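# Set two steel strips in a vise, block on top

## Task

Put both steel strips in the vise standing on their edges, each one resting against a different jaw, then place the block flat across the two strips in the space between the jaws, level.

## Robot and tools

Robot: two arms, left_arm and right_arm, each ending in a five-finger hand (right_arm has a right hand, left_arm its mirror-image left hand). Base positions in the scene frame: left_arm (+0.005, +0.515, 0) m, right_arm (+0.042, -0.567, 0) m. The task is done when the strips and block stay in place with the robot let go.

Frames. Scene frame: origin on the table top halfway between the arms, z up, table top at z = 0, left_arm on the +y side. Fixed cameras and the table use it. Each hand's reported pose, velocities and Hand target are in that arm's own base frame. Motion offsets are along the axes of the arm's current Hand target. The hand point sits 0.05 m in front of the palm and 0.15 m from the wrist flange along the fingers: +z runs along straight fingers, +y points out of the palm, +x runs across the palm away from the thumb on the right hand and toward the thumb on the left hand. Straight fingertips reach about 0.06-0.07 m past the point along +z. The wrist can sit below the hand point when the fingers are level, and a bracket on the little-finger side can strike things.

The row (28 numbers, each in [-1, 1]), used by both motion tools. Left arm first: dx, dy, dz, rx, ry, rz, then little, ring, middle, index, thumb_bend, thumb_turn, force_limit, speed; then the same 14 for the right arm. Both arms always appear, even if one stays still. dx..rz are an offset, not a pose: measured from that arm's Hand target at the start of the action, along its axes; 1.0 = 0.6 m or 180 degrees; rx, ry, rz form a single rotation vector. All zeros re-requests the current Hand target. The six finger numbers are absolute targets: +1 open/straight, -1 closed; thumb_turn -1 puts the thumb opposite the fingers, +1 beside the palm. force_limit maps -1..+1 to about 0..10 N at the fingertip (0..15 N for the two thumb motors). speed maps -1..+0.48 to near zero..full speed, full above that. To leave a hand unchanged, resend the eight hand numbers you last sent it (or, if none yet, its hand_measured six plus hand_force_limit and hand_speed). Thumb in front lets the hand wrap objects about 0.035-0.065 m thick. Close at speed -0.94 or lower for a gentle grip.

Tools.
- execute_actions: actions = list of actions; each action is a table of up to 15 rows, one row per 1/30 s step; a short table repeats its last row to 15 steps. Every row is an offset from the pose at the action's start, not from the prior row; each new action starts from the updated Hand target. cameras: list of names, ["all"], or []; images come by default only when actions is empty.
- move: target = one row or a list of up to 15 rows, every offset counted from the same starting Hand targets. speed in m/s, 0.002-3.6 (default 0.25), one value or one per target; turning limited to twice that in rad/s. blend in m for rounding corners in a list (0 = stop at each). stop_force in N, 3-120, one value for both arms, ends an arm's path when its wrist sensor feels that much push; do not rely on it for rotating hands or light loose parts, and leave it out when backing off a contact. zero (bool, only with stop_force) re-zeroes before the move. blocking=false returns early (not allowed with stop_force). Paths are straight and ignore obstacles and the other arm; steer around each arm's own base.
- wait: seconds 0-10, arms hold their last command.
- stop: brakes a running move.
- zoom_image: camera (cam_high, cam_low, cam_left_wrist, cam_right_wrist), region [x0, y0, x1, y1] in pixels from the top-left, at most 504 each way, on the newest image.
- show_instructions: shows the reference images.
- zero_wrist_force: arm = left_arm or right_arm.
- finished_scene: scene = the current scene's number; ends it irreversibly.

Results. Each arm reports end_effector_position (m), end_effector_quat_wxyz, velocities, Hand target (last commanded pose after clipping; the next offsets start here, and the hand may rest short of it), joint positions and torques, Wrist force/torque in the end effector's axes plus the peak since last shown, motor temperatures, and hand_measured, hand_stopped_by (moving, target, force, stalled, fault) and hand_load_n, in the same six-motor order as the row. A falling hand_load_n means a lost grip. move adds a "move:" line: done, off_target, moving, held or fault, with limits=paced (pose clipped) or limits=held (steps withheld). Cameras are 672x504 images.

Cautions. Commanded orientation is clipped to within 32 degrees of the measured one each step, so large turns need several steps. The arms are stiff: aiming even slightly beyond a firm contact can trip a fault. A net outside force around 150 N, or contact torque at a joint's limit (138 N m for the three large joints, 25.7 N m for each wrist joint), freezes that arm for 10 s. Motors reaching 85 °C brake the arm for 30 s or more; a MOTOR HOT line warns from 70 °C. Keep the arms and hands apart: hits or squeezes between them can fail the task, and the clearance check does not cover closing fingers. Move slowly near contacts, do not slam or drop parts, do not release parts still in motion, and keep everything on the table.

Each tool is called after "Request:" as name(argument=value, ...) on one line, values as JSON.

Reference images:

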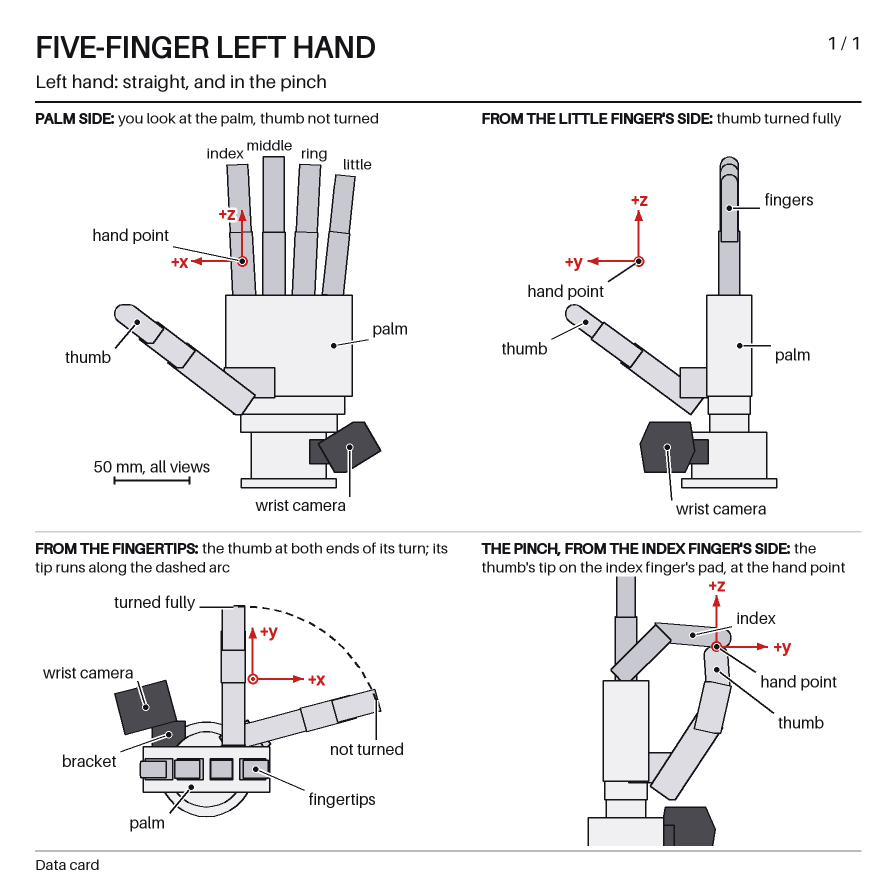

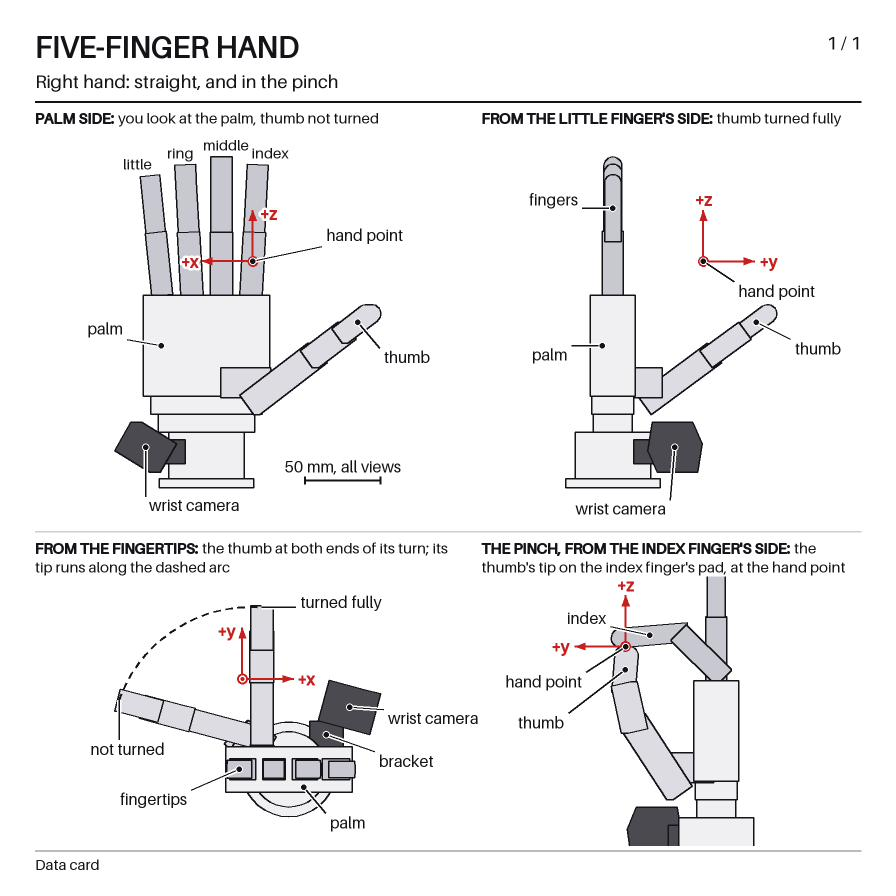

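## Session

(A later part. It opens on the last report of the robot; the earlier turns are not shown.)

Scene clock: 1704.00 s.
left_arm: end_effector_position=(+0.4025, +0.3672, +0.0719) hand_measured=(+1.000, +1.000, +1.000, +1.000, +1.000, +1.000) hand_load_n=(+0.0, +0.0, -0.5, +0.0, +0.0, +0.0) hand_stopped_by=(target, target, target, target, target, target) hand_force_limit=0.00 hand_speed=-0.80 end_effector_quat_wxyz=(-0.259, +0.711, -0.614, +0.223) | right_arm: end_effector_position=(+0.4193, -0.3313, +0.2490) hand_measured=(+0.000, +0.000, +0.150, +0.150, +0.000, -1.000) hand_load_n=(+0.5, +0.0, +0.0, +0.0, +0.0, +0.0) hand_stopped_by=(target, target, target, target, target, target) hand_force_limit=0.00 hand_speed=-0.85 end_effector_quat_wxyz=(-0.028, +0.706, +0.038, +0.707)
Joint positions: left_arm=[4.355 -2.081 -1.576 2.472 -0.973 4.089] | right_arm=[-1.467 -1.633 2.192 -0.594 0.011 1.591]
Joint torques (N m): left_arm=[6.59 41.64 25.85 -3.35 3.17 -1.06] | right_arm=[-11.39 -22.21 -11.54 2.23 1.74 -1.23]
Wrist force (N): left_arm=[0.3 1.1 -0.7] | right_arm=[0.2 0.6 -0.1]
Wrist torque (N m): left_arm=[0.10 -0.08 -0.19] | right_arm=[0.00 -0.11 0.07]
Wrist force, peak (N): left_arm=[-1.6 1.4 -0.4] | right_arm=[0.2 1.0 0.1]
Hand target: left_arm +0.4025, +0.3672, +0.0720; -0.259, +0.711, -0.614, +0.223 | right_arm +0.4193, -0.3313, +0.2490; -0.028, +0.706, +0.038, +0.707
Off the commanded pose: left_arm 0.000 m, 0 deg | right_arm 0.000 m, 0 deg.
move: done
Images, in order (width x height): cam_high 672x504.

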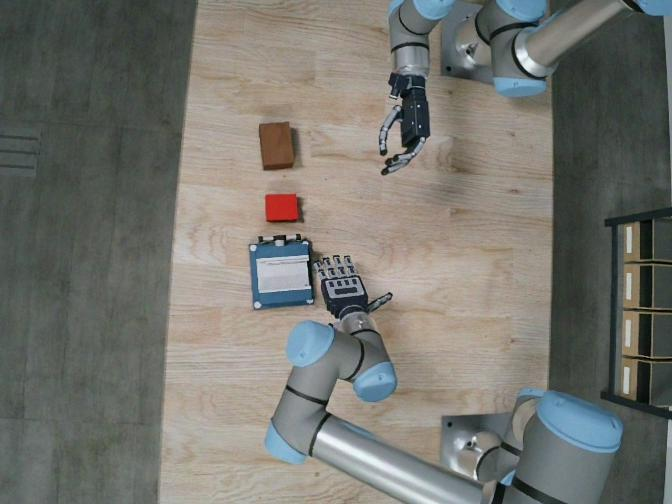

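Request:
move(target=[[0,-0.0066,0.0056,0,0,0,1,1,1,1,1,1,0,-0.8,0,0,0,0,0,0,0,0,0.15,0.15,0,-1,0.0,-0.85],[-0.03,-0.0066,0.0056,0,0,0,1,1,1,1,1,1,0,-0.8,0,0,0,0,0,0,0,0,0.15,0.15,0,-1,0.0,-0.85]], speed=[0.02,0.015], stop_force=5, cameras=["cam_high"])

Request:
zoom_image(camera="cam_high", region=[250, 240, 330, 300])

Scene clock: 1719.40 s.
left_arm: end_effector_position=(+0.4050, +0.3858, +0.0719) hand_measured=(+1.000, +1.000, +1.000, +1.000, +1.000, +1.000) hand_load_n=(+0.0, +0.0, +0.0, +0.0, -0.5, +0.0) hand_stopped_by=(target, target, target, target, target, target) hand_force_limit=0.00 hand_speed=-0.80 end_effector_quat_wxyz=(-0.259, +0.711, -0.614, +0.223) | right_arm: end_effector_position=(+0.4193, -0.3313, +0.2490) hand_measured=(+0.000, +0.000, +0.150, +0.150, +0.000, -1.000) hand_load_n=(+0.0, +0.0, +0.0, +0.0, +0.0, +0.0) hand_stopped_by=(target, target, target, target, target, target) hand_force_limit=0.00 hand_speed=-0.85 end_effector_quat_wxyz=(-0.028, +0.706, +0.038, +0.707)
Joint positions: left_arm=[4.364 -2.118 -1.519 2.445 -0.97 4.099] | right_arm=[-1.467 -1.633 2.192 -0.594 0.011 1.591]
Joint torques (N m): left_arm=[-7.04 48.46 4.96 0.55 -0.42 -2.71] | right_arm=[-12.06 -23.82 -10.42 2.17 1.96 -1.06]
Wrist force (N): left_arm=[0.1 1.0 -0.8] | right_arm=[0.4 0.7 -0.1]
Wrist torque (N m): left_arm=[0.09 -0.05 -0.18] | right_arm=[0.01 -0.14 0.08]
Wrist force, peak (N): left_arm=[0.4 1.2 -1.2] | right_arm=[0.3 1.1 0.1]
Hand target: left_arm +0.4050, +0.3858, +0.0719; -0.259, +0.711, -0.614, +0.223 | right_arm +0.4193, -0.3313, +0.2490; -0.028, +0.706, +0.038, +0.707
Off the commanded pose: left_arm 0.000 m, 0 deg | right_arm 0.000 m, 0 deg.
move: done
Images, in order (width x height): cam_high 672x504.

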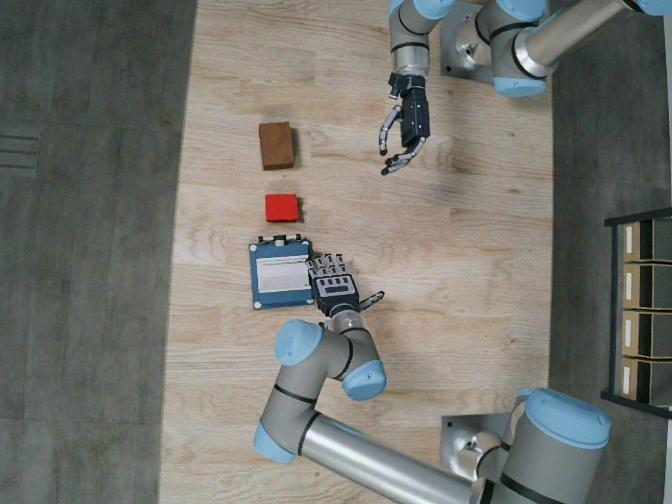

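Scaled by 6.300 from the camera's 672x504 image, which has a finer 960x720 frame.

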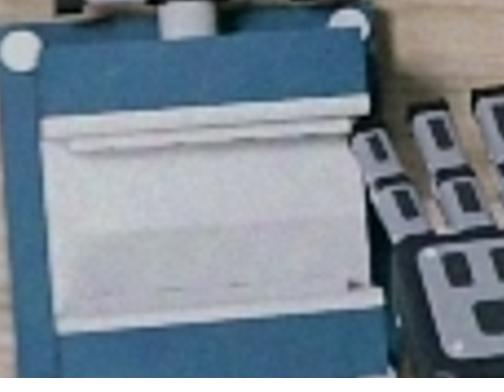

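Request:
move(target=[[0.0167,0,0,0,0,0,1,1,1,1,1,1,0,-0.8,0,0,0,0,0,0,0,0,0.15,0.15,0,-1,0.0,-0.85],[0.0167,-0.1286,-0.1532,0,0,0,1,1,1,1,1,1,0,-0.8,0,0,0,0,0,0,0,0,0.15,0.15,0,-1,0.0,-0.85],[0.2167,-0.05,-0.2632,0,0,0,1,1,1,1,1,1,0,-0.8,0,0,0,0,0,0,0,0,0.15,0.15,0,-1,0.0,-0.85]], speed=[0.03,0.12,0.15], cameras=["cam_high"])

Request:
zoom_image(camera="cam_high", region=[250, 185, 330, 245])

Request:
zoom_image(camera="cam_high", region=[250, 245, 320, 300])

Scene clock: 1732.87 s.
left_arm: end_effector_position=(+0.3463, +0.2458, +0.2122) hand_measured=(+1.000, +1.000, +1.000, +1.000, +1.000, +1.000) hand_load_n=(+0.0, +0.0, +0.0, +0.0, -0.5, +0.0) hand_stopped_by=(target, target, target, target, target, target) hand_force_limit=0.00 hand_speed=-0.80 end_effector_quat_wxyz=(-0.259, +0.711, -0.614, +0.223) | right_arm: end_effector_position=(+0.4193, -0.3313, +0.2490) hand_measured=(+0.000, +0.000, +0.150, +0.150, +0.000, -1.000) hand_load_n=(+0.0, +0.0, +0.0, +0.0, +0.0, +0.0) hand_stopped_by=(target, target, target, target, target, target) hand_force_limit=0.00 hand_speed=-0.85 end_effector_quat_wxyz=(-0.028, +0.706, +0.038, +0.707)
Joint positions: left_arm=[4.387 -1.653 -1.767 2.214 -0.961 4.125] | right_arm=[-1.467 -1.633 2.192 -0.594 0.011 1.591]
Joint torques (N m): left_arm=[-6.75 29.38 8.79 0.44 0 -2.83] | right_arm=[-11.5 -22.61 -10.75 2.15 1.85 -1.42]
Wrist force (N): left_arm=[0.0 1.1 -0.5] | right_arm=[0.4 0.7 0.1]
Wrist torque (N m): left_arm=[0.08 -0.06 -0.17] | right_arm=[0.00 -0.15 0.08]
Wrist force, peak (N): left_arm=[1.2 1.5 -1.0] | right_arm=[0.2 1.0 0.0]
Hand target: left_arm +0.3463, +0.2457, +0.2121; -0.259, +0.711, -0.614, +0.223 | right_arm +0.4193, -0.3313, +0.2490; -0.028, +0.706, +0.038, +0.707
Off the commanded pose: left_arm 0.000 m, 0 deg | right_arm 0.000 m, 0 deg.
move: done
Images, in order (width x height): cam_high 672x504.

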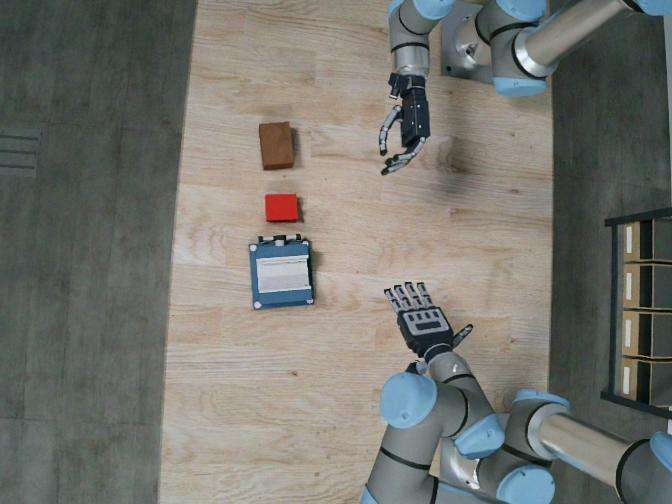

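Scaled by 6.300 from the camera's 672x504 image, which has a finer 960x720 frame.

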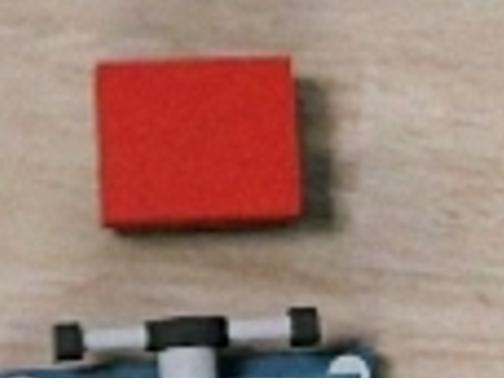

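Scaled by 7.200 from the camera's 672x504 image, which has a finer 960x720 frame.

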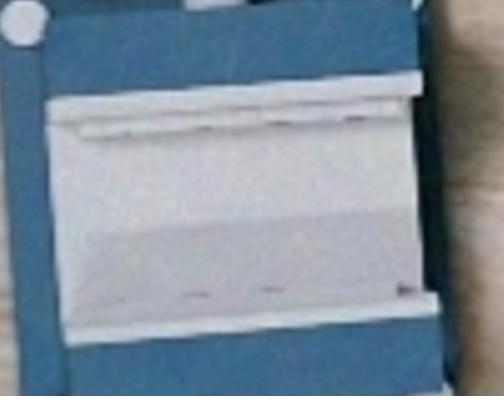

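Request:
move(target=[[0,0,0,0,0,0,1,1,1,1,1,1,0,-0.8,0.0497,0.1310,0.1618,0,0,0,1,1,0.15,0.15,1,-1,0.0,-0.3],[0,0,0,0,0,0,1,1,1,1,1,1,0,-0.8,0.0473,0.2925,0.1467,-0.1599,-0.1770,0.4803,1,1,0.15,0.15,1,-1,0.0,-0.3]], speed=0.2, cameras=["cam_high","cam_right_wrist"])

Scene clock: 1812.83 s.
left_arm: end_effector_position=(+0.3463, +0.2457, +0.2121) hand_measured=(+1.000, +1.000, +1.000, +1.000, +1.000, +1.000) hand_load_n=(+0.0, +0.0, +0.0, +0.0, -0.5, +0.0) hand_stopped_by=(target, target, target, target, target, target) hand_force_limit=0.00 hand_speed=-0.80 end_effector_quat_wxyz=(-0.259, +0.711, -0.614, +0.223) | right_arm: end_effector_position=(+0.5226, -0.4968, +0.2796) hand_measured=(+1.000, +1.000, +0.150, +0.150, +1.000, -1.000) hand_load_n=(+0.0, +0.0, +0.0, +0.0, +0.0, +0.0) hand_stopped_by=(target, target, target, target, target, target) hand_force_limit=0.00 hand_speed=-0.30 end_effector_quat_wxyz=(-0.324, +0.673, -0.597, +0.293)
Joint positions: left_arm=[4.387 -1.653 -1.768 2.214 -0.961 4.125] | right_arm=[-1.181 -0.463 0.035 1.66 0.715 1.996]
Joint torques (N m): left_arm=[-6.21 29.73 5.78 0.68 -0.76 -2.84] | right_arm=[4.09 -51.41 -24.43 5.25 -3.39 1.39]
Wrist force (N): left_arm=[0.0 1.1 -0.3] | right_arm=[0.7 0.6 0.3]
Wrist torque (N m): left_arm=[0.07 -0.04 -0.16] | right_arm=[0.08 -0.19 0.18]
Wrist force, peak (N): left_arm=[0.1 1.4 -0.8] | right_arm=[0.9 1.4 1.3]
Hand target: left_arm +0.3463, +0.2457, +0.2121; -0.259, +0.711, -0.614, +0.223 | right_arm +0.5231, -0.4975, +0.2800; -0.324, +0.675, -0.597, +0.287
Off the commanded pose: left_arm 0.000 m, 0 deg | right_arm 0.001 m, 1 deg.
elbow stopped short (right arm): the move would have taken joint 3 (elbow) straighter than the controller allows.
move: done
camera_calibration:
cam_right_wrist: T_world_to_cam=[[-0.566003, -0.354006, -0.744527, 0.325934], [-0.696505, 0.688493, 0.202133, 0.631208], [0.441046, 0.632975, -0.636256, 0.371889], [0, 0, 0, 1]] pos_world=[0.460098, -0.554596, 0.351696]
Images, in order (width x height): cam_high 672x504, cam_right_wrist 672x504.

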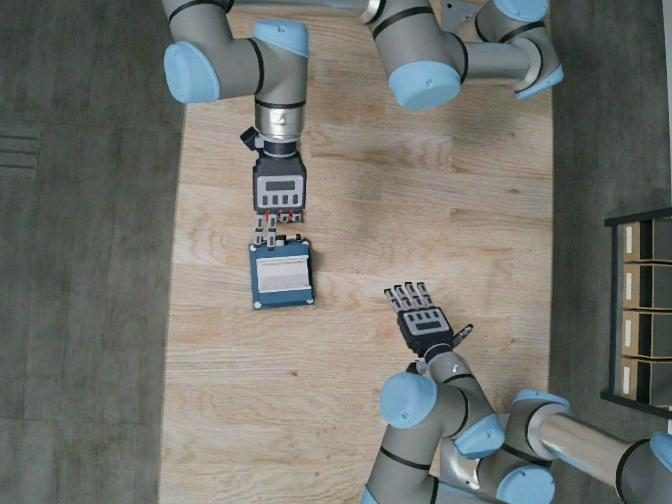

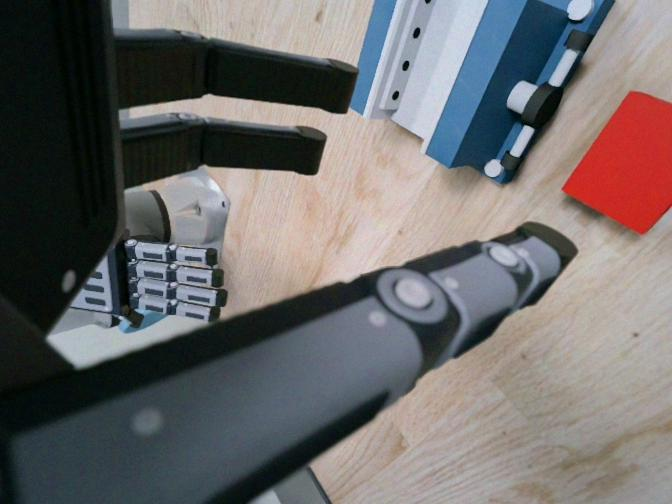

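Request:
execute_actions(actions=[])

Scene clock: 1830.00 s.
left_arm: end_effector_position=(+0.3463, +0.2457, +0.2121) hand_measured=(+1.000, +1.000, +1.000, +1.000, +1.000, +1.000) hand_load_n=(+0.0, +0.0, +0.0, +0.0, +0.0, +0.0) hand_stopped_by=(target, target, target, target, target, target) hand_force_limit=0.00 hand_speed=-0.80 end_effector_quat_wxyz=(-0.259, +0.711, -0.614, +0.223) | right_arm: end_effector_position=(+0.5226, -0.4968, +0.2796) hand_measured=(+1.000, +1.000, +0.150, +0.150, +1.000, -1.000) hand_load_n=(+0.0, +0.0, +0.0, +0.0, +0.0, +0.0) hand_stopped_by=(target, target, target, target, target, target) hand_force_limit=0.00 hand_speed=-0.30 end_effector_quat_wxyz=(-0.324, +0.673, -0.597, +0.293)
Joint positions: left_arm=[4.387 -1.653 -1.768 2.214 -0.961 4.125] | right_arm=[-1.181 -0.463 0.035 1.661 0.715 1.996]
Joint velocities: within noise
Joint torques (N m): left_arm=[-6.46 28.34 6.49 0.71 -0.7 -2.83] | right_arm=[11.73 -50.26 -9.92 4.42 -3.35 1.36]
Motor temperatures (°C): left_arm=[35 36 39 44 41 40] | right_arm=[34 39 35 37 39 45]
Wrist force (N): left_arm=[0.3 0.9 -0.4] | right_arm=[1.0 0.6 0.3]
Wrist torque (N m): left_arm=[0.06 -0.09 -0.13] | right_arm=[0.08 -0.24 0.20]
Wrist force, peak (N): left_arm=[-0.2 1.5 -0.6] | right_arm=[0.9 0.9 0.5]
Hand target: left_arm +0.3463, +0.2457, +0.2121; -0.259, +0.711, -0.614, +0.223 | right_arm +0.5231, -0.4975, +0.2800; -0.324, +0.675, -0.597, +0.287
Off the commanded pose: left_arm 0.000 m, 0 deg | right_arm 0.001 m, 1 deg.
camera_calibration:
cam_left_wrist: T_world_to_cam=[[0.761359, -0.198981, 0.617041, -0.344211], [-0.455937, -0.840961, 0.291385, 0.293667], [0.460928, -0.50318, -0.730996, 0.229547], [0, 0, 0, 1]] pos_world=[0.290158, 0.293975, 0.29462]
cam_right_wrist: T_world_to_cam=[[-0.566003, -0.353911, -0.744572, 0.326095], [-0.696574, 0.688369, 0.202319, 0.631105], [0.440938, 0.633163, -0.636144, 0.371897], [0, 0, 0, 1]] pos_world=[0.460198, -0.554496, 0.351696]

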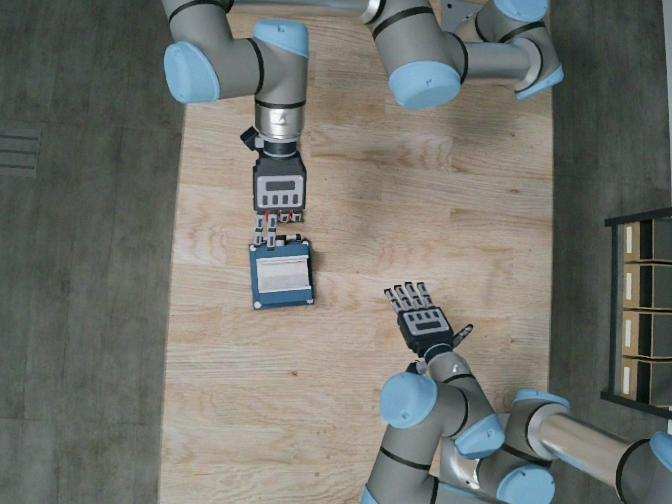

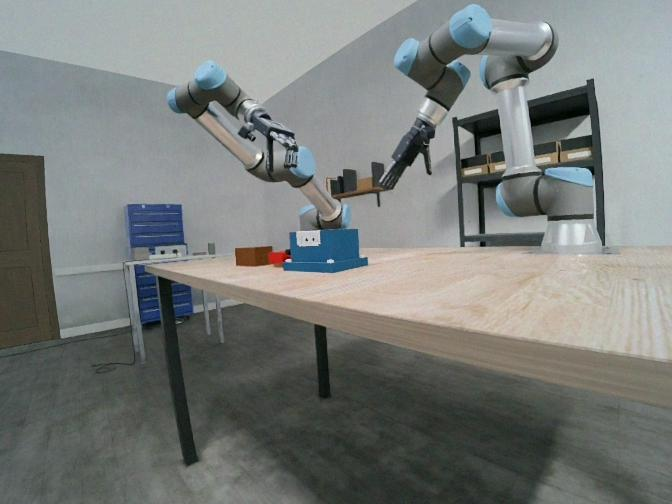

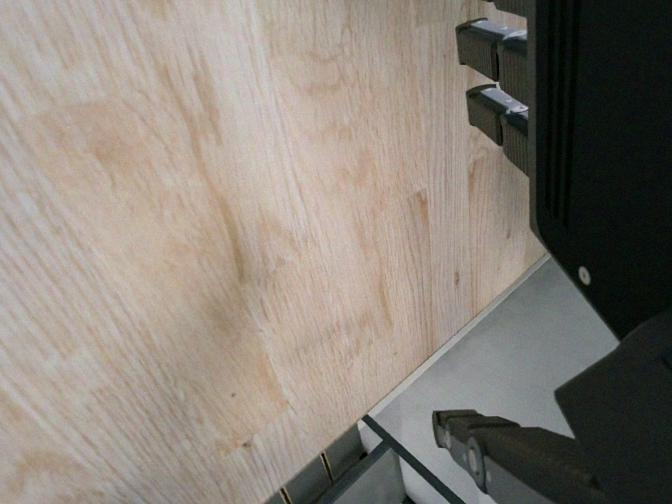

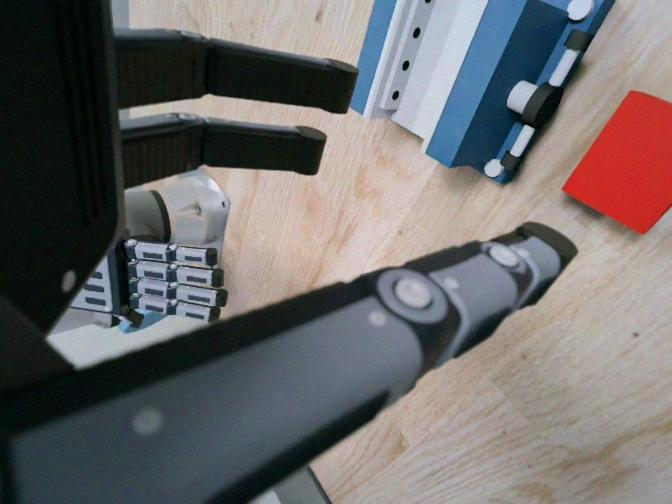

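Request:
move(target=[0,0,0,0,0,0,1,1,1,1,1,1,0,-0.8,0,0.19,-0.104,0,0,0,1,1,0.15,0.15,1,-1,0.0,-0.3], speed=0.15)

Scene clock: 1898.53 s.
left_arm: end_effector_position=(+0.3463, +0.2457, +0.2121) hand_measured=(+1.000, +1.000, +1.000, +1.000, +1.000, +1.000) hand_load_n=(+0.0, +0.0, +0.0, +0.0, +0.0, +0.0) hand_stopped_by=(target, target, target, target, target, target) hand_force_limit=0.00 hand_speed=-0.80 end_effector_quat_wxyz=(-0.259, +0.711, -0.614, +0.223) | right_arm: end_effector_position=(+0.4041, -0.5122, +0.2302) hand_measured=(+1.000, +1.000, +0.150, +0.150, +1.000, -1.000) hand_load_n=(+0.0, +0.0, +0.0, +0.0, +0.0, +0.0) hand_stopped_by=(target, target, target, target, target, target) hand_force_limit=0.00 hand_speed=-0.30 end_effector_quat_wxyz=(-0.324, +0.675, -0.597, +0.287)
Joint positions: left_arm=[4.387 -1.653 -1.768 2.214 -0.961 4.125] | right_arm=[-1.368 -0.759 0.788 1.443 0.679 1.697]
Joint torques (N m): left_arm=[-6.67 28.96 6.18 0.79 -0.85 -2.76] | right_arm=[-1.01 -48.44 -10.92 2.29 -0.37 -1.76]
Wrist force (N): left_arm=[-0.1 1.2 -0.2] | right_arm=[0.9 1.0 0.0]
Wrist torque (N m): left_arm=[0.08 -0.02 -0.17] | right_arm=[0.11 -0.18 0.04]
Wrist force, peak (N): left_arm=[-0.3 1.6 -0.3] | right_arm=[1.2 2.4 -0.6]
Hand target: left_arm +0.3463, +0.2457, +0.2121; -0.259, +0.711, -0.614, +0.223 | right_arm +0.4041, -0.5122, +0.2301; -0.324, +0.675, -0.597, +0.287
Off the commanded pose: left_arm 0.000 m, 0 deg | right_arm 0.000 m, 0 deg.
move: done

Request:
move(target=[[0,0,0,0,0,0,1,1,1,1,1,1,0,-0.8,-0.0187,-0.147,0.007,0.1102,-0.0140,0,1,1,0.15,0.15,1,-1,0.0,-0.3],[0,0,0,0,0,0,1,1,1,1,1,1,0,-0.8,0.0443,-0.1752,0.0072,0.1300,0.0336,0.0175,1,1,0.15,0.15,1,-1,0.0,-0.3],[0,0,0,0,0,0,1,1,1,1,1,1,0,-0.8,0.0890,-0.2287,-0.0088,0.1717,0.0655,0.0306,1,1,0.15,0.15,1,-1,0.0,-0.3],[0,0,0,0,0,0,1,1,1,1,1,1,0,-0.8,0.1017,-0.2943,-0.0373,0.2251,0.0732,0.0357,1,1,0.15,0.15,1,-1,0.0,-0.3],[0,0,0,0,0,0,1,1,1,1,1,1,0,-0.8,0.0773,-0.3543,-0.0713,0.2761,0.0540,0.0311,1,1,0.15,0.15,1,-1,0.0,-0.3],[0,0,0,0,0,0,1,1,1,1,1,1,0,-0.8,0.0213,-0.3910,-0.1000,0.3105,0.0123,0.0181,1,1,0.15,0.15,1,-1,0.0,-0.3],[0,0,0,0,0,0,1,1,1,1,1,1,0,-0.8,-0.0500,-0.3935,-0.1150,0.3186,-0.0405,0,1,1,0.15,0.15,1,-1,0.0,-0.3]], speed=0.12, blend=0.01)

Request:
execute_actions(actions=[], cameras=["cam_high"])

Scene clock: 1955.53 s.
left_arm: end_effector_position=(+0.3463, +0.2457, +0.2121) hand_measured=(+1.000, +1.000, +1.000, +1.000, +1.000, +1.000) hand_load_n=(+0.0, +0.0, +0.0, +0.0, +0.0, -0.5) hand_stopped_by=(target, target, target, target, target, target) hand_force_limit=0.00 hand_speed=-0.80 end_effector_quat_wxyz=(-0.259, +0.711, -0.614, +0.223) | right_arm: end_effector_position=(+0.4935, -0.4710, +0.4574) hand_measured=(+1.000, +1.000, +0.150, +0.150, +1.000, -1.000) hand_load_n=(+0.0, +0.0, +0.0, +0.0, +0.0, +0.0) hand_stopped_by=(target, target, target, target, target, target) hand_force_limit=0.00 hand_speed=-0.30 end_effector_quat_wxyz=(+0.644, -0.453, +0.366, -0.496) end_effector_velocity=(+0.000, +0.000, -0.001) end_effector_angular_velocity=(+0.003, +0.001, +0.002)
Joint positions: left_arm=[4.387 -1.653 -1.768 2.214 -0.961 4.125] | right_arm=[-1.367 -1.244 1.613 -2.035 0.329 4.836]
Joint velocities: left_arm=[within noise] | right_arm=[0 0 0.001 -0.003 -0.001 0.005]
Joint torques (N m): left_arm=[-7.15 27.59 6.85 0.73 -0.71 -2.55] | right_arm=[5.46 -46.13 -15.02 -4.87 -0.56 1.61]
Wrist force (N): left_arm=[-0.1 0.9 -0.5] | right_arm=[1.9 0.8 -0.3]
Wrist torque (N m): left_arm=[0.06 -0.04 -0.16] | right_arm=[-0.03 -0.33 0.27]
Wrist force, peak (N): left_arm=[-0.3 1.6 -0.2] | right_arm=[2.5 0.9 -0.4]
Hand target: left_arm +0.3463, +0.2457, +0.2121; -0.259, +0.711, -0.614, +0.223 | right_arm +0.4935, -0.4710, +0.4575; +0.644, -0.453, +0.366, -0.496
Off the commanded pose: left_arm 0.000 m, 0 deg | right_arm 0.000 m, 0 deg.
move: done

Scene clock: 1955.53 s.
left_arm: end_effector_position=(+0.3463, +0.2457, +0.2121) hand_measured=(+1.000, +1.000, +1.000, +1.000, +1.000, +1.000) hand_load_n=(+0.0, +0.0, +0.0, +0.0, +0.0, -0.5) hand_stopped_by=(target, target, target, target, target, target) hand_force_limit=0.00 hand_speed=-0.80 end_effector_quat_wxyz=(-0.259, +0.711, -0.614, +0.223) | right_arm: end_effector_position=(+0.4935, -0.4710, +0.4574) hand_measured=(+1.000, +1.000, +0.150, +0.150, +1.000, -1.000) hand_load_n=(+0.0, +0.0, +0.0, +0.0, +0.0, +0.0) hand_stopped_by=(target, target, target, target, target, target) hand_force_limit=0.00 hand_speed=-0.30 end_effector_quat_wxyz=(+0.644, -0.453, +0.366, -0.496) end_effector_velocity=(+0.000, +0.000, -0.001) end_effector_angular_velocity=(+0.003, +0.001, +0.002)
Joint positions: left_arm=[4.387 -1.653 -1.768 2.214 -0.961 4.125] | right_arm=[-1.367 -1.244 1.613 -2.035 0.329 4.836]
Joint velocities: left_arm=[within noise] | right_arm=[0 0 0.001 -0.003 -0.001 0.005]
Joint torques (N m): left_arm=[-7.15 27.59 6.85 0.73 -0.71 -2.55] | right_arm=[5.46 -46.13 -15.02 -4.87 -0.56 1.61]
Motor temperatures (°C): left_arm=[35 36 39 44 41 40] | right_arm=[34 39 35 37 39 44]
Wrist force (N): left_arm=[-0.1 0.9 -0.5] | right_arm=[1.9 0.8 -0.3]
Wrist torque (N m): left_arm=[0.06 -0.04 -0.16] | right_arm=[-0.03 -0.33 0.27]
Wrist force, peak (N): left_arm=[-0.1 0.9 -0.5] | right_arm=[1.9 0.8 -0.3]
Hand target: left_arm +0.3463, +0.2457, +0.2121; -0.259, +0.711, -0.614, +0.223 | right_arm +0.4935, -0.4710, +0.4575; +0.644, -0.453, +0.366, -0.496
Off the commanded pose: left_arm 0.000 m, 0 deg | right_arm 0.000 m, 0 deg.
Images, in order (width x height): cam_high 672x504.

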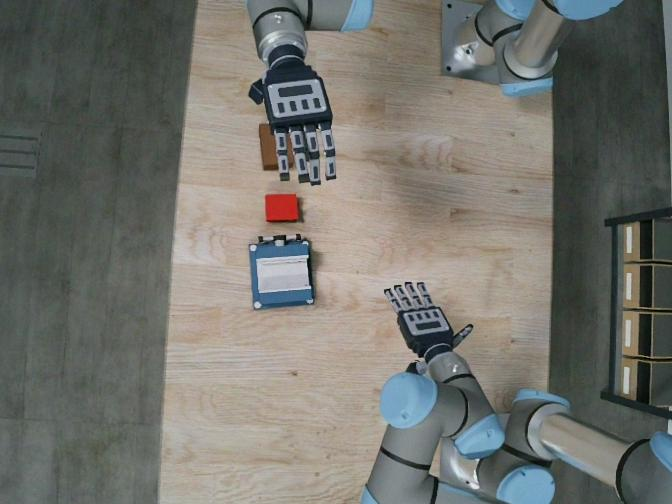

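Request:
move(target=[[0,0,0,0,0,0,1,1,1,1,1,1,0,-0.8,0.0163,0.1290,-0.0530,-0.1042,0.0132,0,1,1,0.15,0.15,1,-1,0.0,-0.3],[0,0,0,0,0,0,1,1,1,1,1,1,0,-0.8,0.0297,0.2337,-0.1452,-0.2084,0.0265,0,1,1,0.15,0.15,1,-1,0.0,-0.3],[0,0,0,0,0,0,1,1,1,1,1,1,0,-0.8,0.0390,0.3062,-0.2743,-0.3186,0.0405,0,1,1,0.15,0.15,1,-1,0.0,-0.3]], speed=0.12, blend=0.01)

Scene clock: 1972.57 s.
left_arm: end_effector_position=(+0.3463, +0.2457, +0.2121) hand_measured=(+1.000, +1.000, +1.000, +1.000, +1.000, +1.000) hand_load_n=(+0.0, +0.0, -0.5, +0.0, +0.0, +0.0) hand_stopped_by=(target, target, target, target, target, target) hand_force_limit=0.00 hand_speed=-0.80 end_effector_quat_wxyz=(-0.259, +0.711, -0.614, +0.223) | right_arm: end_effector_position=(+0.4043, -0.5122, +0.2300) hand_measured=(+1.000, +1.000, +0.150, +0.150, +1.000, -1.000) hand_load_n=(+0.0, +0.0, +0.0, +0.0, +0.0, +0.0) hand_stopped_by=(target, target, target, target, target, target) hand_force_limit=0.00 hand_speed=-0.30 end_effector_quat_wxyz=(-0.324, +0.675, -0.597, +0.287)
Joint positions: left_arm=[4.387 -1.653 -1.768 2.214 -0.961 4.125] | right_arm=[-1.368 -1.244 1.613 -2.038 -0.679 4.839]
Joint torques (N m): left_arm=[-6.28 27.32 6.18 0.4 -0.78 -2.6] | right_arm=[0.09 -43.59 -18.17 -0.3 0.58 -1.07]
Wrist force (N): left_arm=[0.0 1.4 -0.3] | right_arm=[1.2 0.8 0.4]
Wrist torque (N m): left_arm=[0.12 -0.04 -0.17] | right_arm=[0.03 -0.24 0.02]
Wrist force, peak (N): left_arm=[-0.1 1.5 -0.5] | right_arm=[2.0 0.9 -0.6]
Hand target: left_arm +0.3463, +0.2457, +0.2121; -0.259, +0.711, -0.614, +0.223 | right_arm +0.4041, -0.5123, +0.2301; -0.324, +0.675, -0.597, +0.287
Off the commanded pose: left_arm 0.000 m, 0 deg | right_arm 0.000 m, 0 deg.
move: done

Request:
execute_actions(actions=[], cameras=["cam_high","cam_right_wrist"])

Request:
zoom_image(camera="cam_high", region=[230, 170, 340, 320])

Scene clock: 1975.60 s.
left_arm: end_effector_position=(+0.3463, +0.2457, +0.2121) hand_measured=(+1.000, +1.000, +1.000, +1.000, +1.000, +1.000) hand_load_n=(+0.0, +0.0, +0.0, +0.0, +0.0, +0.0) hand_stopped_by=(target, target, target, target, target, target) hand_force_limit=0.00 hand_speed=-0.80 end_effector_quat_wxyz=(-0.259, +0.711, -0.614, +0.223) | right_arm: end_effector_position=(+0.4041, -0.5123, +0.2301) hand_measured=(+1.000, +1.000, +0.150, +0.150, +1.000, -1.000) hand_load_n=(+0.0, +0.0, +0.0, +0.0, +0.0, +0.0) hand_stopped_by=(target, target, target, target, target, target) hand_force_limit=0.00 hand_speed=-0.30 end_effector_quat_wxyz=(-0.324, +0.675, -0.597, +0.287)
Joint positions: left_arm=[4.387 -1.653 -1.768 2.214 -0.961 4.125] | right_arm=[-1.368 -1.244 1.613 -2.038 -0.68 4.839]
Joint velocities: within noise
Joint torques (N m): left_arm=[-6.65 26.88 6.54 0.6 -0.69 -2.65] | right_arm=[-12.48 -47.28 -31.12 -0.09 -1.02 -1.33]
Motor temperatures (°C): left_arm=[35 36 39 44 41 40] | right_arm=[34 39 35 37 39 44]
Wrist force (N): left_arm=[-0.2 1.1 -0.4] | right_arm=[1.1 0.7 0.2]
Wrist torque (N m): left_arm=[0.08 -0.03 -0.17] | right_arm=[0.02 -0.22 0.01]
Wrist force, peak (N): left_arm=[0.4 1.4 -0.7] | right_arm=[1.6 0.7 0.3]
Hand target: left_arm +0.3463, +0.2457, +0.2121; -0.259, +0.711, -0.614, +0.223 | right_arm +0.4041, -0.5123, +0.2301; -0.324, +0.675, -0.597, +0.287
Off the commanded pose: left_arm 0.000 m, 0 deg | right_arm 0.000 m, 0 deg.
camera_calibration:
cam_right_wrist: T_world_to_cam=[[-0.570489, -0.352806, -0.741667, 0.218367], [-0.699583, 0.681823, 0.213779, 0.564539], [0.430263, 0.640816, -0.635789, 0.410577], [0, 0, 0, 1]] pos_world=[0.342862, -0.570979, 0.302309]
Images, in order (width x height): cam_high 672x504, cam_right_wrist 672x504.

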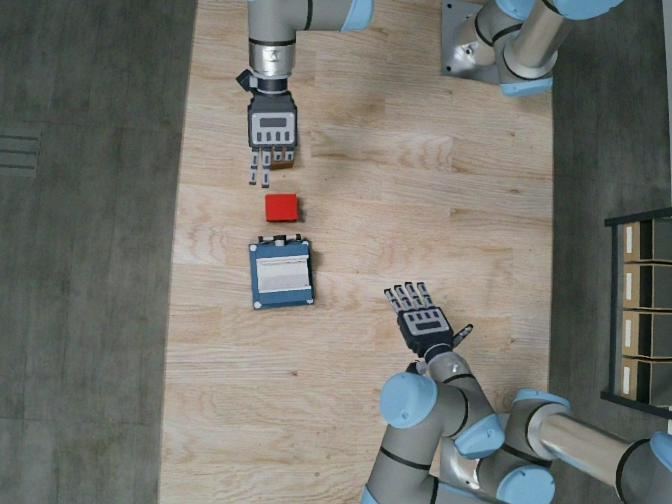

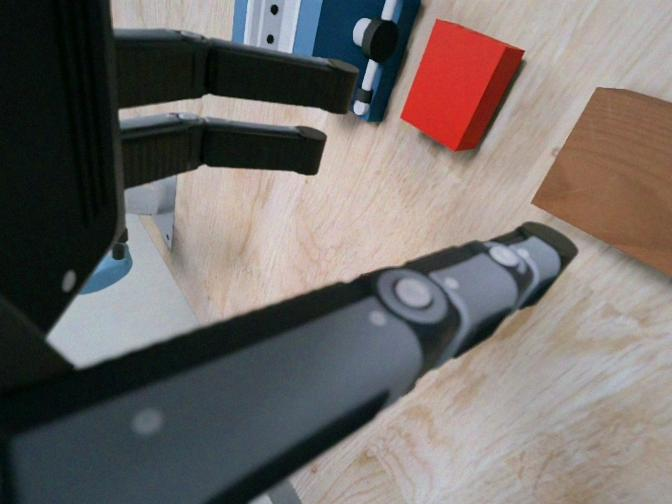

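Scaled by 3.360 from the camera's 672x504 image, which has a finer 960x720 frame.

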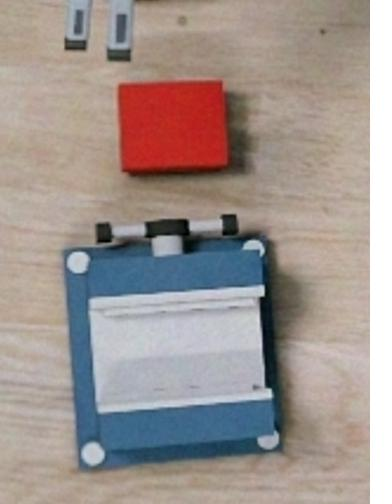

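Request:
zoom_image(camera="cam_right_wrist", region=[380, 0, 560, 170])

Scaled by 2.800 from the camera's 672x504 image, which has a finer 960x720 frame.

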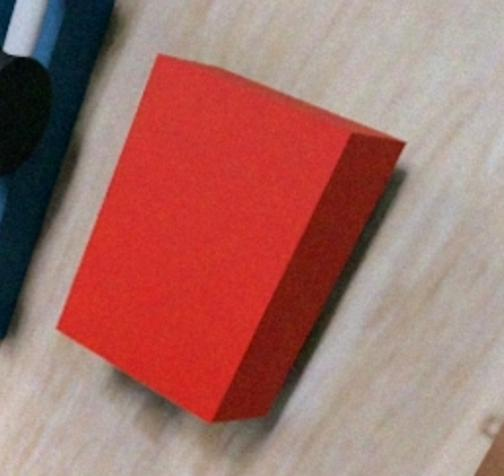

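Request:
execute_actions(actions=[], cameras=["cam_low"])

Request:
zoom_image(camera="cam_low", region=[220, 210, 380, 290])

Scene clock: 1997.33 s.
left_arm: end_effector_position=(+0.3463, +0.2457, +0.2121) hand_measured=(+1.000, +1.000, +1.000, +1.000, +1.000, +1.000) hand_load_n=(+0.0, +0.0, +0.0, +0.0, +0.0, -0.5) hand_stopped_by=(target, target, target, target, target, target) hand_force_limit=0.00 hand_speed=-0.80 end_effector_quat_wxyz=(-0.259, +0.711, -0.614, +0.223) | right_arm: end_effector_position=(+0.4041, -0.5123, +0.2301) hand_measured=(+1.000, +1.000, +0.150, +0.150, +1.000, -1.000) hand_load_n=(+0.0, +0.0, +0.0, +0.0, +0.0, +0.0) hand_stopped_by=(target, target, target, target, target, target) hand_force_limit=0.00 hand_speed=-0.30 end_effector_quat_wxyz=(-0.324, +0.675, -0.597, +0.287)
Joint positions: left_arm=[4.387 -1.653 -1.768 2.214 -0.961 4.125] | right_arm=[-1.368 -1.244 1.613 -2.038 -0.68 4.839]
Joint velocities: within noise
Joint torques (N m): left_arm=[-7.14 26.92 6.8 0.61 -0.88 -2.52] | right_arm=[-11.6 -46.46 -30.81 0.22 -0.88 -1.08]
Motor temperatures (°C): left_arm=[35 36 39 44 41 40] | right_arm=[34 39 35 37 39 44]
Wrist force (N): left_arm=[0.0 1.0 -0.3] | right_arm=[1.2 0.7 0.2]
Wrist torque (N m): left_arm=[0.06 -0.05 -0.16] | right_arm=[0.04 -0.24 0.02]
Wrist force, peak (N): left_arm=[-0.2 1.5 -0.6] | right_arm=[1.4 0.8 0.2]
Hand target: left_arm +0.3463, +0.2457, +0.2121; -0.259, +0.711, -0.614, +0.223 | right_arm +0.4041, -0.5123, +0.2301; -0.324, +0.675, -0.597, +0.287
Off the commanded pose: left_arm 0.000 m, 0 deg | right_arm 0.000 m, 0 deg.
Images, in order (width x height): cam_low 672x504.

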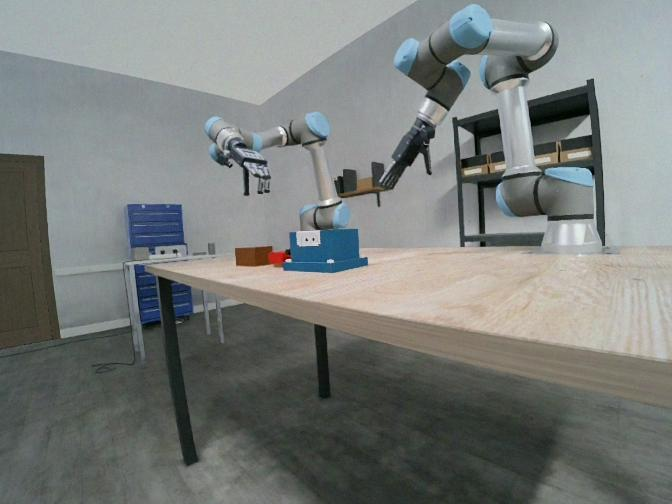

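Scaled by 3.150 from the camera's 672x504 image, which has a finer 960x720 frame.

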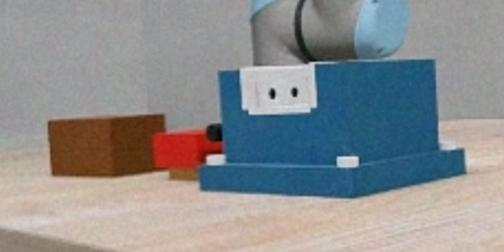

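Request:
move(target=[0,0,0,0,0,0,1,1,1,1,1,1,0,-0.8,0.1,0.104,0.0833,0,0,0,-1,-1,0.2,0.2,1,-1,0.0,-0.3], speed=0.12, cameras=["cam_right_wrist"])

Scene clock: 2052.60 s.
left_arm: end_effector_position=(+0.3463, +0.2457, +0.2121) hand_measured=(+1.000, +1.000, +1.000, +1.000, +1.000, +1.000) hand_load_n=(+0.0, +0.0, -0.5, +0.0, +0.0, +0.0) hand_stopped_by=(target, target, target, target, target, target) hand_force_limit=0.00 hand_speed=-0.80 end_effector_quat_wxyz=(-0.259, +0.711, -0.614, +0.223) | right_arm: end_effector_position=(+0.4114, -0.5719, +0.1502) hand_measured=(-1.000, -1.000, +0.200, +0.200, +1.000, -1.000) hand_load_n=(+0.0, +0.0, +0.0, +0.0, +0.0, +0.0) hand_stopped_by=(target, target, target, target, target, target) hand_force_limit=0.00 hand_speed=-0.30 end_effector_quat_wxyz=(-0.324, +0.675, -0.597, +0.287)
Joint positions: left_arm=[4.387 -1.653 -1.768 2.214 -0.961 4.125] | right_arm=[-1.376 -1.041 1.531 -2.15 -0.679 4.827]
Joint torques (N m): left_arm=[-6.43 26.46 7.23 0.52 -0.78 -2.55] | right_arm=[9.34 -36.96 -16.93 -0.56 2.92 1.39]
Wrist force (N): left_arm=[0.0 1.3 -0.6] | right_arm=[1.6 1.0 0.0]
Wrist torque (N m): left_arm=[0.12 -0.06 -0.17] | right_arm=[0.11 -0.29 0.28]
Wrist force, peak (N): left_arm=[-0.4 1.6 -0.3] | right_arm=[2.3 1.9 0.8]
Hand target: left_arm +0.3463, +0.2457, +0.2121; -0.259, +0.711, -0.614, +0.223 | right_arm +0.4115, -0.5718, +0.1501; -0.324, +0.675, -0.597, +0.287
Off the commanded pose: left_arm 0.000 m, 0 deg | right_arm 0.000 m, 0 deg.
move: done
camera_calibration:
cam_right_wrist: T_world_to_cam=[[-0.570524, -0.352827, -0.74163, 0.142178], [-0.699504, 0.681931, 0.213691, 0.627355], [0.430345, 0.640689, -0.635862, 0.394779], [0, 0, 0, 1]] pos_world=[0.350062, -0.630579, 0.222409]
Images, in order (width x height): cam_right_wrist 672x504.

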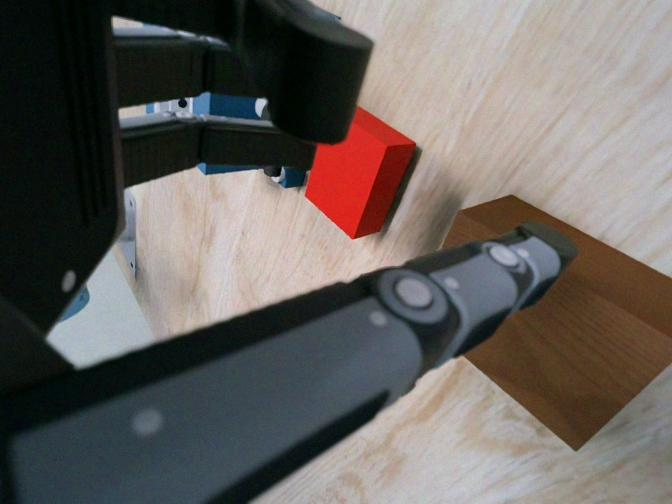

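Request:
zoom_image(camera="cam_right_wrist", region=[290, 90, 440, 250])

Scaled by 3.150 from the camera's 672x504 image, which has a finer 960x720 frame.

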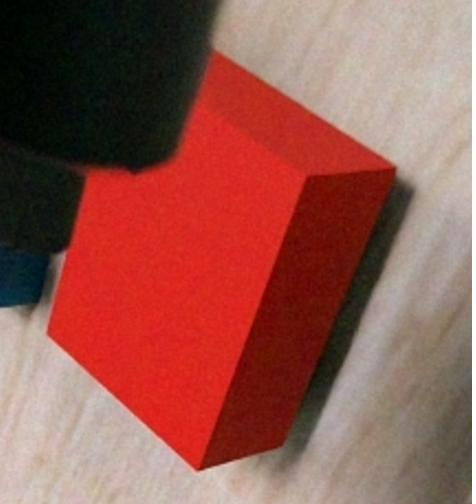

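Request:
move(target=[0,0,0,0,0,0,1,1,1,1,1,1,0,-0.8,-0.1194,-0.0547,0.1882,0,0,0,-1,-1,0.2,0.2,1,-1,0.0,-0.3], speed=0.12, cameras=["cam_right_wrist","cam_high"])

Scene clock: 2084.90 s.
left_arm: end_effector_position=(+0.3463, +0.2457, +0.2121) hand_measured=(+1.000, +1.000, +1.000, +1.000, +1.000, +1.000) hand_load_n=(+0.0, +0.0, -0.5, +0.0, +0.0, +0.0) hand_stopped_by=(target, target, target, target, target, target) hand_force_limit=0.00 hand_speed=-0.80 end_effector_quat_wxyz=(-0.259, +0.711, -0.614, +0.223) | right_arm: end_effector_position=(+0.5105, -0.4873, +0.1050) hand_measured=(-1.000, -1.000, +0.200, +0.200, +1.000, -1.000) hand_load_n=(+0.0, +0.0, +0.0, +0.0, +0.0, +0.0) hand_stopped_by=(target, target, target, target, target, target) hand_force_limit=0.00 hand_speed=-0.30 end_effector_quat_wxyz=(-0.324, +0.675, -0.597, +0.286)
Joint positions: left_arm=[4.387 -1.653 -1.768 2.214 -0.961 4.125] | right_arm=[-1.191 -1.004 1.67 -2.543 -0.716 5.109]
Joint torques (N m): left_arm=[-6.1 26.04 6.95 0.47 -0.9 -2.52] | right_arm=[-3.7 -52.69 -26.13 -3.43 3 1.18]
Wrist force (N): left_arm=[0.1 1.2 -0.2] | right_arm=[0.8 1.0 0.3]
Wrist torque (N m): left_arm=[0.08 -0.07 -0.14] | right_arm=[0.09 -0.19 0.27]
Wrist force, peak (N): left_arm=[-0.3 1.4 -0.7] | right_arm=[2.2 1.2 -0.8]
Hand target: left_arm +0.3463, +0.2457, +0.2121; -0.259, +0.711, -0.614, +0.223 | right_arm +0.5105, -0.4874, +0.1051; -0.324, +0.675, -0.597, +0.287
Off the commanded pose: left_arm 0.000 m, 0 deg | right_arm 0.000 m, 0 deg.
move: done
camera_calibration:
cam_right_wrist: T_world_to_cam=[[-0.570521, -0.35276, -0.741664, 0.195051], [-0.699641, 0.68171, 0.213951, 0.648604], [0.430126, 0.640962, -0.635735, 0.269478], [0, 0, 0, 1]] pos_world=[0.449161, -0.546078, 0.17721]
Images, in order (width x height): cam_high 672x504, cam_right_wrist 672x504.

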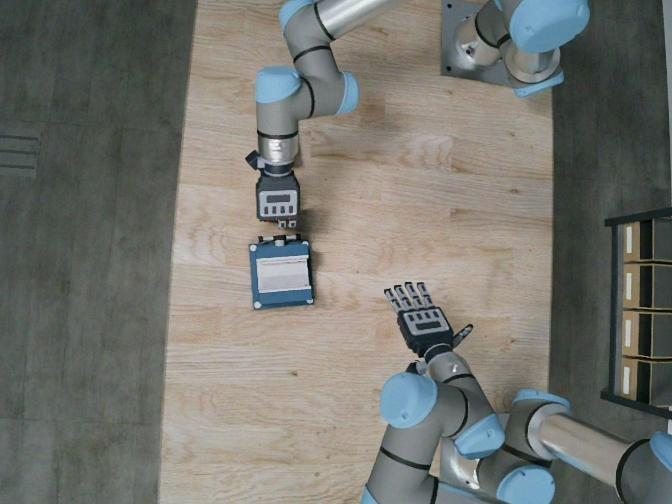

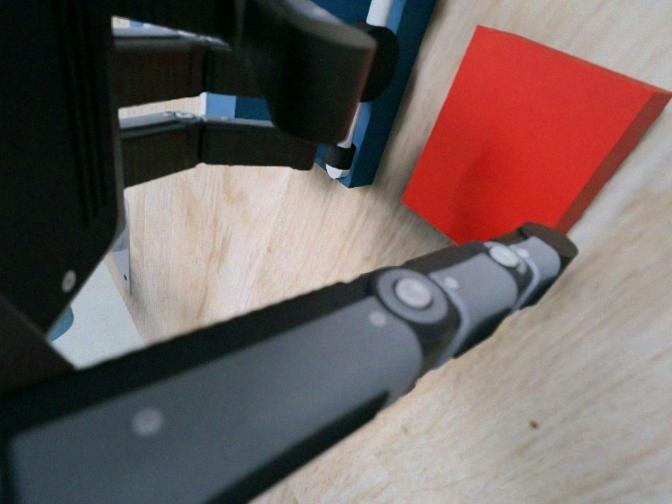

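Request:
move(target=[0,0,0,0,0,0,1,1,1,1,1,1,0,-0.8,0.0,0.0021,-0.0026,0,-0.00477,-0.00382,-1,-1,0.2,0.2,1,-1,0.0,-0.3], speed=0.05)

Request:
move(target=[0,0,0,0,0,0,1,1,1,1,1,1,0,-0.8,0.0,0.0771,0.0618,0,0,0,-1,-1,0.2,0.2,1,-1,0.0,-0.3], speed=0.03, stop_force=4, cameras=["cam_right_wrist","cam_low"])

Scene clock: 2123.43 s.
left_arm: end_effector_position=(+0.3463, +0.2457, +0.2121) hand_measured=(+1.000, +1.000, +1.000, +1.000, +1.000, +1.000) hand_load_n=(+0.0, +0.0, +0.0, +0.0, +0.0, +0.0) hand_stopped_by=(target, target, target, target, target, target) hand_force_limit=0.00 hand_speed=-0.80 end_effector_quat_wxyz=(-0.259, +0.711, -0.614, +0.223) | right_arm: end_effector_position=(+0.5085, -0.4876, +0.1052) hand_measured=(-1.000, -1.000, +0.200, +0.200, +1.000, -1.000) hand_load_n=(+0.0, +0.0, +0.5, +0.0, +0.0, +0.0) hand_stopped_by=(target, target, target, target, target, target) hand_force_limit=0.00 hand_speed=-0.30 end_effector_quat_wxyz=(-0.327, +0.681, -0.591, +0.283) end_effector_velocity=(+0.001, -0.001, +0.001) end_effector_angular_velocity=(-0.003, -0.002, -0.003)
Joint positions: left_arm=[4.387 -1.653 -1.768 2.214 -0.961 4.125] | right_arm=[-1.195 -1.004 1.664 -2.511 -0.709 5.076]
Joint velocities: left_arm=[within noise] | right_arm=[0 0.001 -0.002 -0.006 0 0.005]
Joint torques (N m): left_arm=[-6.52 25.64 7.33 0.39 -0.78 -2.5] | right_arm=[-7.09 -51.7 -18.46 -5.34 1.1 0.99]
Wrist force (N): left_arm=[-0.2 1.2 -0.6] | right_arm=[0.8 0.9 0.3]
Wrist torque (N m): left_arm=[0.10 -0.02 -0.17] | right_arm=[0.08 -0.20 0.20]
Wrist force, peak (N): left_arm=[0.0 1.7 -0.5] | right_arm=[0.8 1.2 0.1]
Hand target: left_arm +0.3463, +0.2457, +0.2121; -0.259, +0.711, -0.614, +0.223 | right_arm +0.5085, -0.4876, +0.1051; -0.327, +0.681, -0.591, +0.283
Off the commanded pose: left_arm 0.000 m, 0 deg | right_arm 0.000 m, 0 deg.
move: done

Scene clock: 2126.50 s.
left_arm: end_effector_position=(+0.3463, +0.2457, +0.2121) hand_measured=(+1.000, +1.000, +1.000, +1.000, +1.000, +1.000) hand_load_n=(-0.5, +0.0, +0.0, +0.0, +0.0, +0.0) hand_stopped_by=(target, target, target, target, target, target) hand_force_limit=0.00 hand_speed=-0.80 end_effector_quat_wxyz=(-0.259, +0.711, -0.614, +0.223) | right_arm: end_effector_position=(+0.5085, -0.4876, +0.0458) hand_measured=(-1.000, -1.000, +0.200, +0.200, +1.000, -1.000) hand_load_n=(+0.0, +0.0, +0.0, +0.0, +0.0, +0.0) hand_stopped_by=(target, target, target, target, target, target) hand_force_limit=0.00 hand_speed=-0.30 end_effector_quat_wxyz=(-0.327, +0.681, -0.591, +0.283)
Joint positions: left_arm=[4.387 -1.653 -1.768 2.214 -0.961 4.125] | right_arm=[-1.195 -0.912 1.696 -2.636 -0.709 5.076]
Joint torques (N m): left_arm=[-6.19 25.91 7.55 0.29 -0.68 -2.52] | right_arm=[11.57 -55.91 -25.84 0.17 -0.65 1.4]
Wrist force (N): left_arm=[0.0 1.3 -0.3] | right_arm=[1.0 0.7 0.1]
Wrist torque (N m): left_arm=[0.11 -0.04 -0.16] | right_arm=[0.04 -0.22 0.18]
Wrist force, peak (N): left_arm=[-0.1 1.5 -0.4] | right_arm=[1.0 1.2 0.5]
Hand target: left_arm +0.3463, +0.2457, +0.2121; -0.259, +0.711, -0.614, +0.223 | right_arm +0.5085, -0.4876, +0.0458; -0.327, +0.681, -0.591, +0.283
Off the commanded pose: left_arm 0.000 m, 0 deg | right_arm 0.000 m, 0 deg.
move: done
camera_calibration:
cam_right_wrist: T_world_to_cam=[[-0.563611, -0.36368, -0.741673, 0.141164], [-0.712551, 0.668251, 0.213803, 0.66002], [0.417868, 0.648981, -0.635775, 0.243052], [0, 0, 0, 1]] pos_world=[0.448296, -0.547457, 0.118109]
Images, in order (width x height): cam_low 672x504, cam_right_wrist 672x504.

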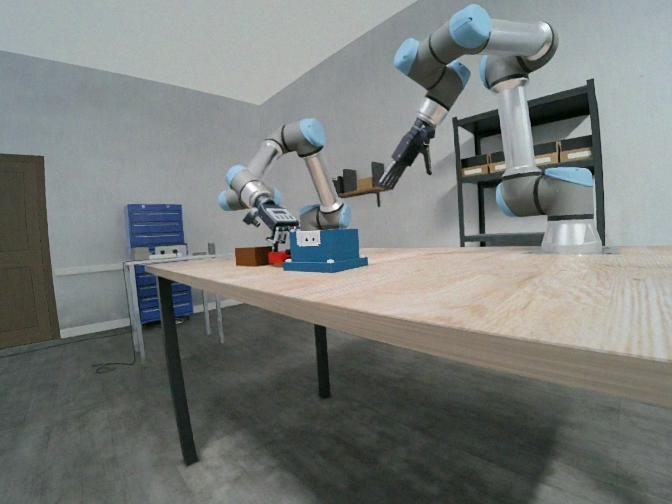

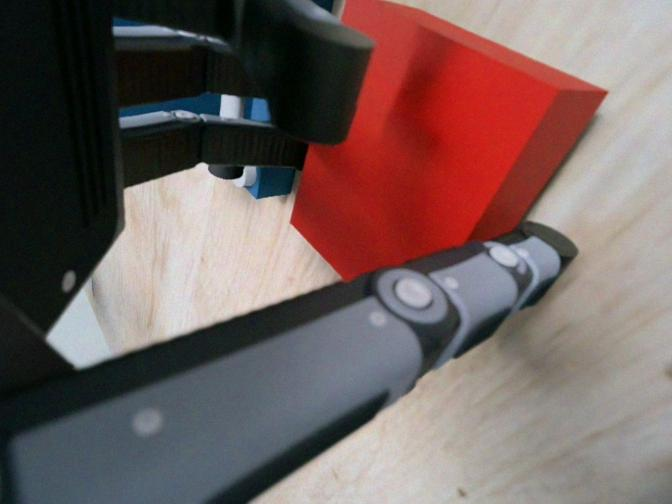

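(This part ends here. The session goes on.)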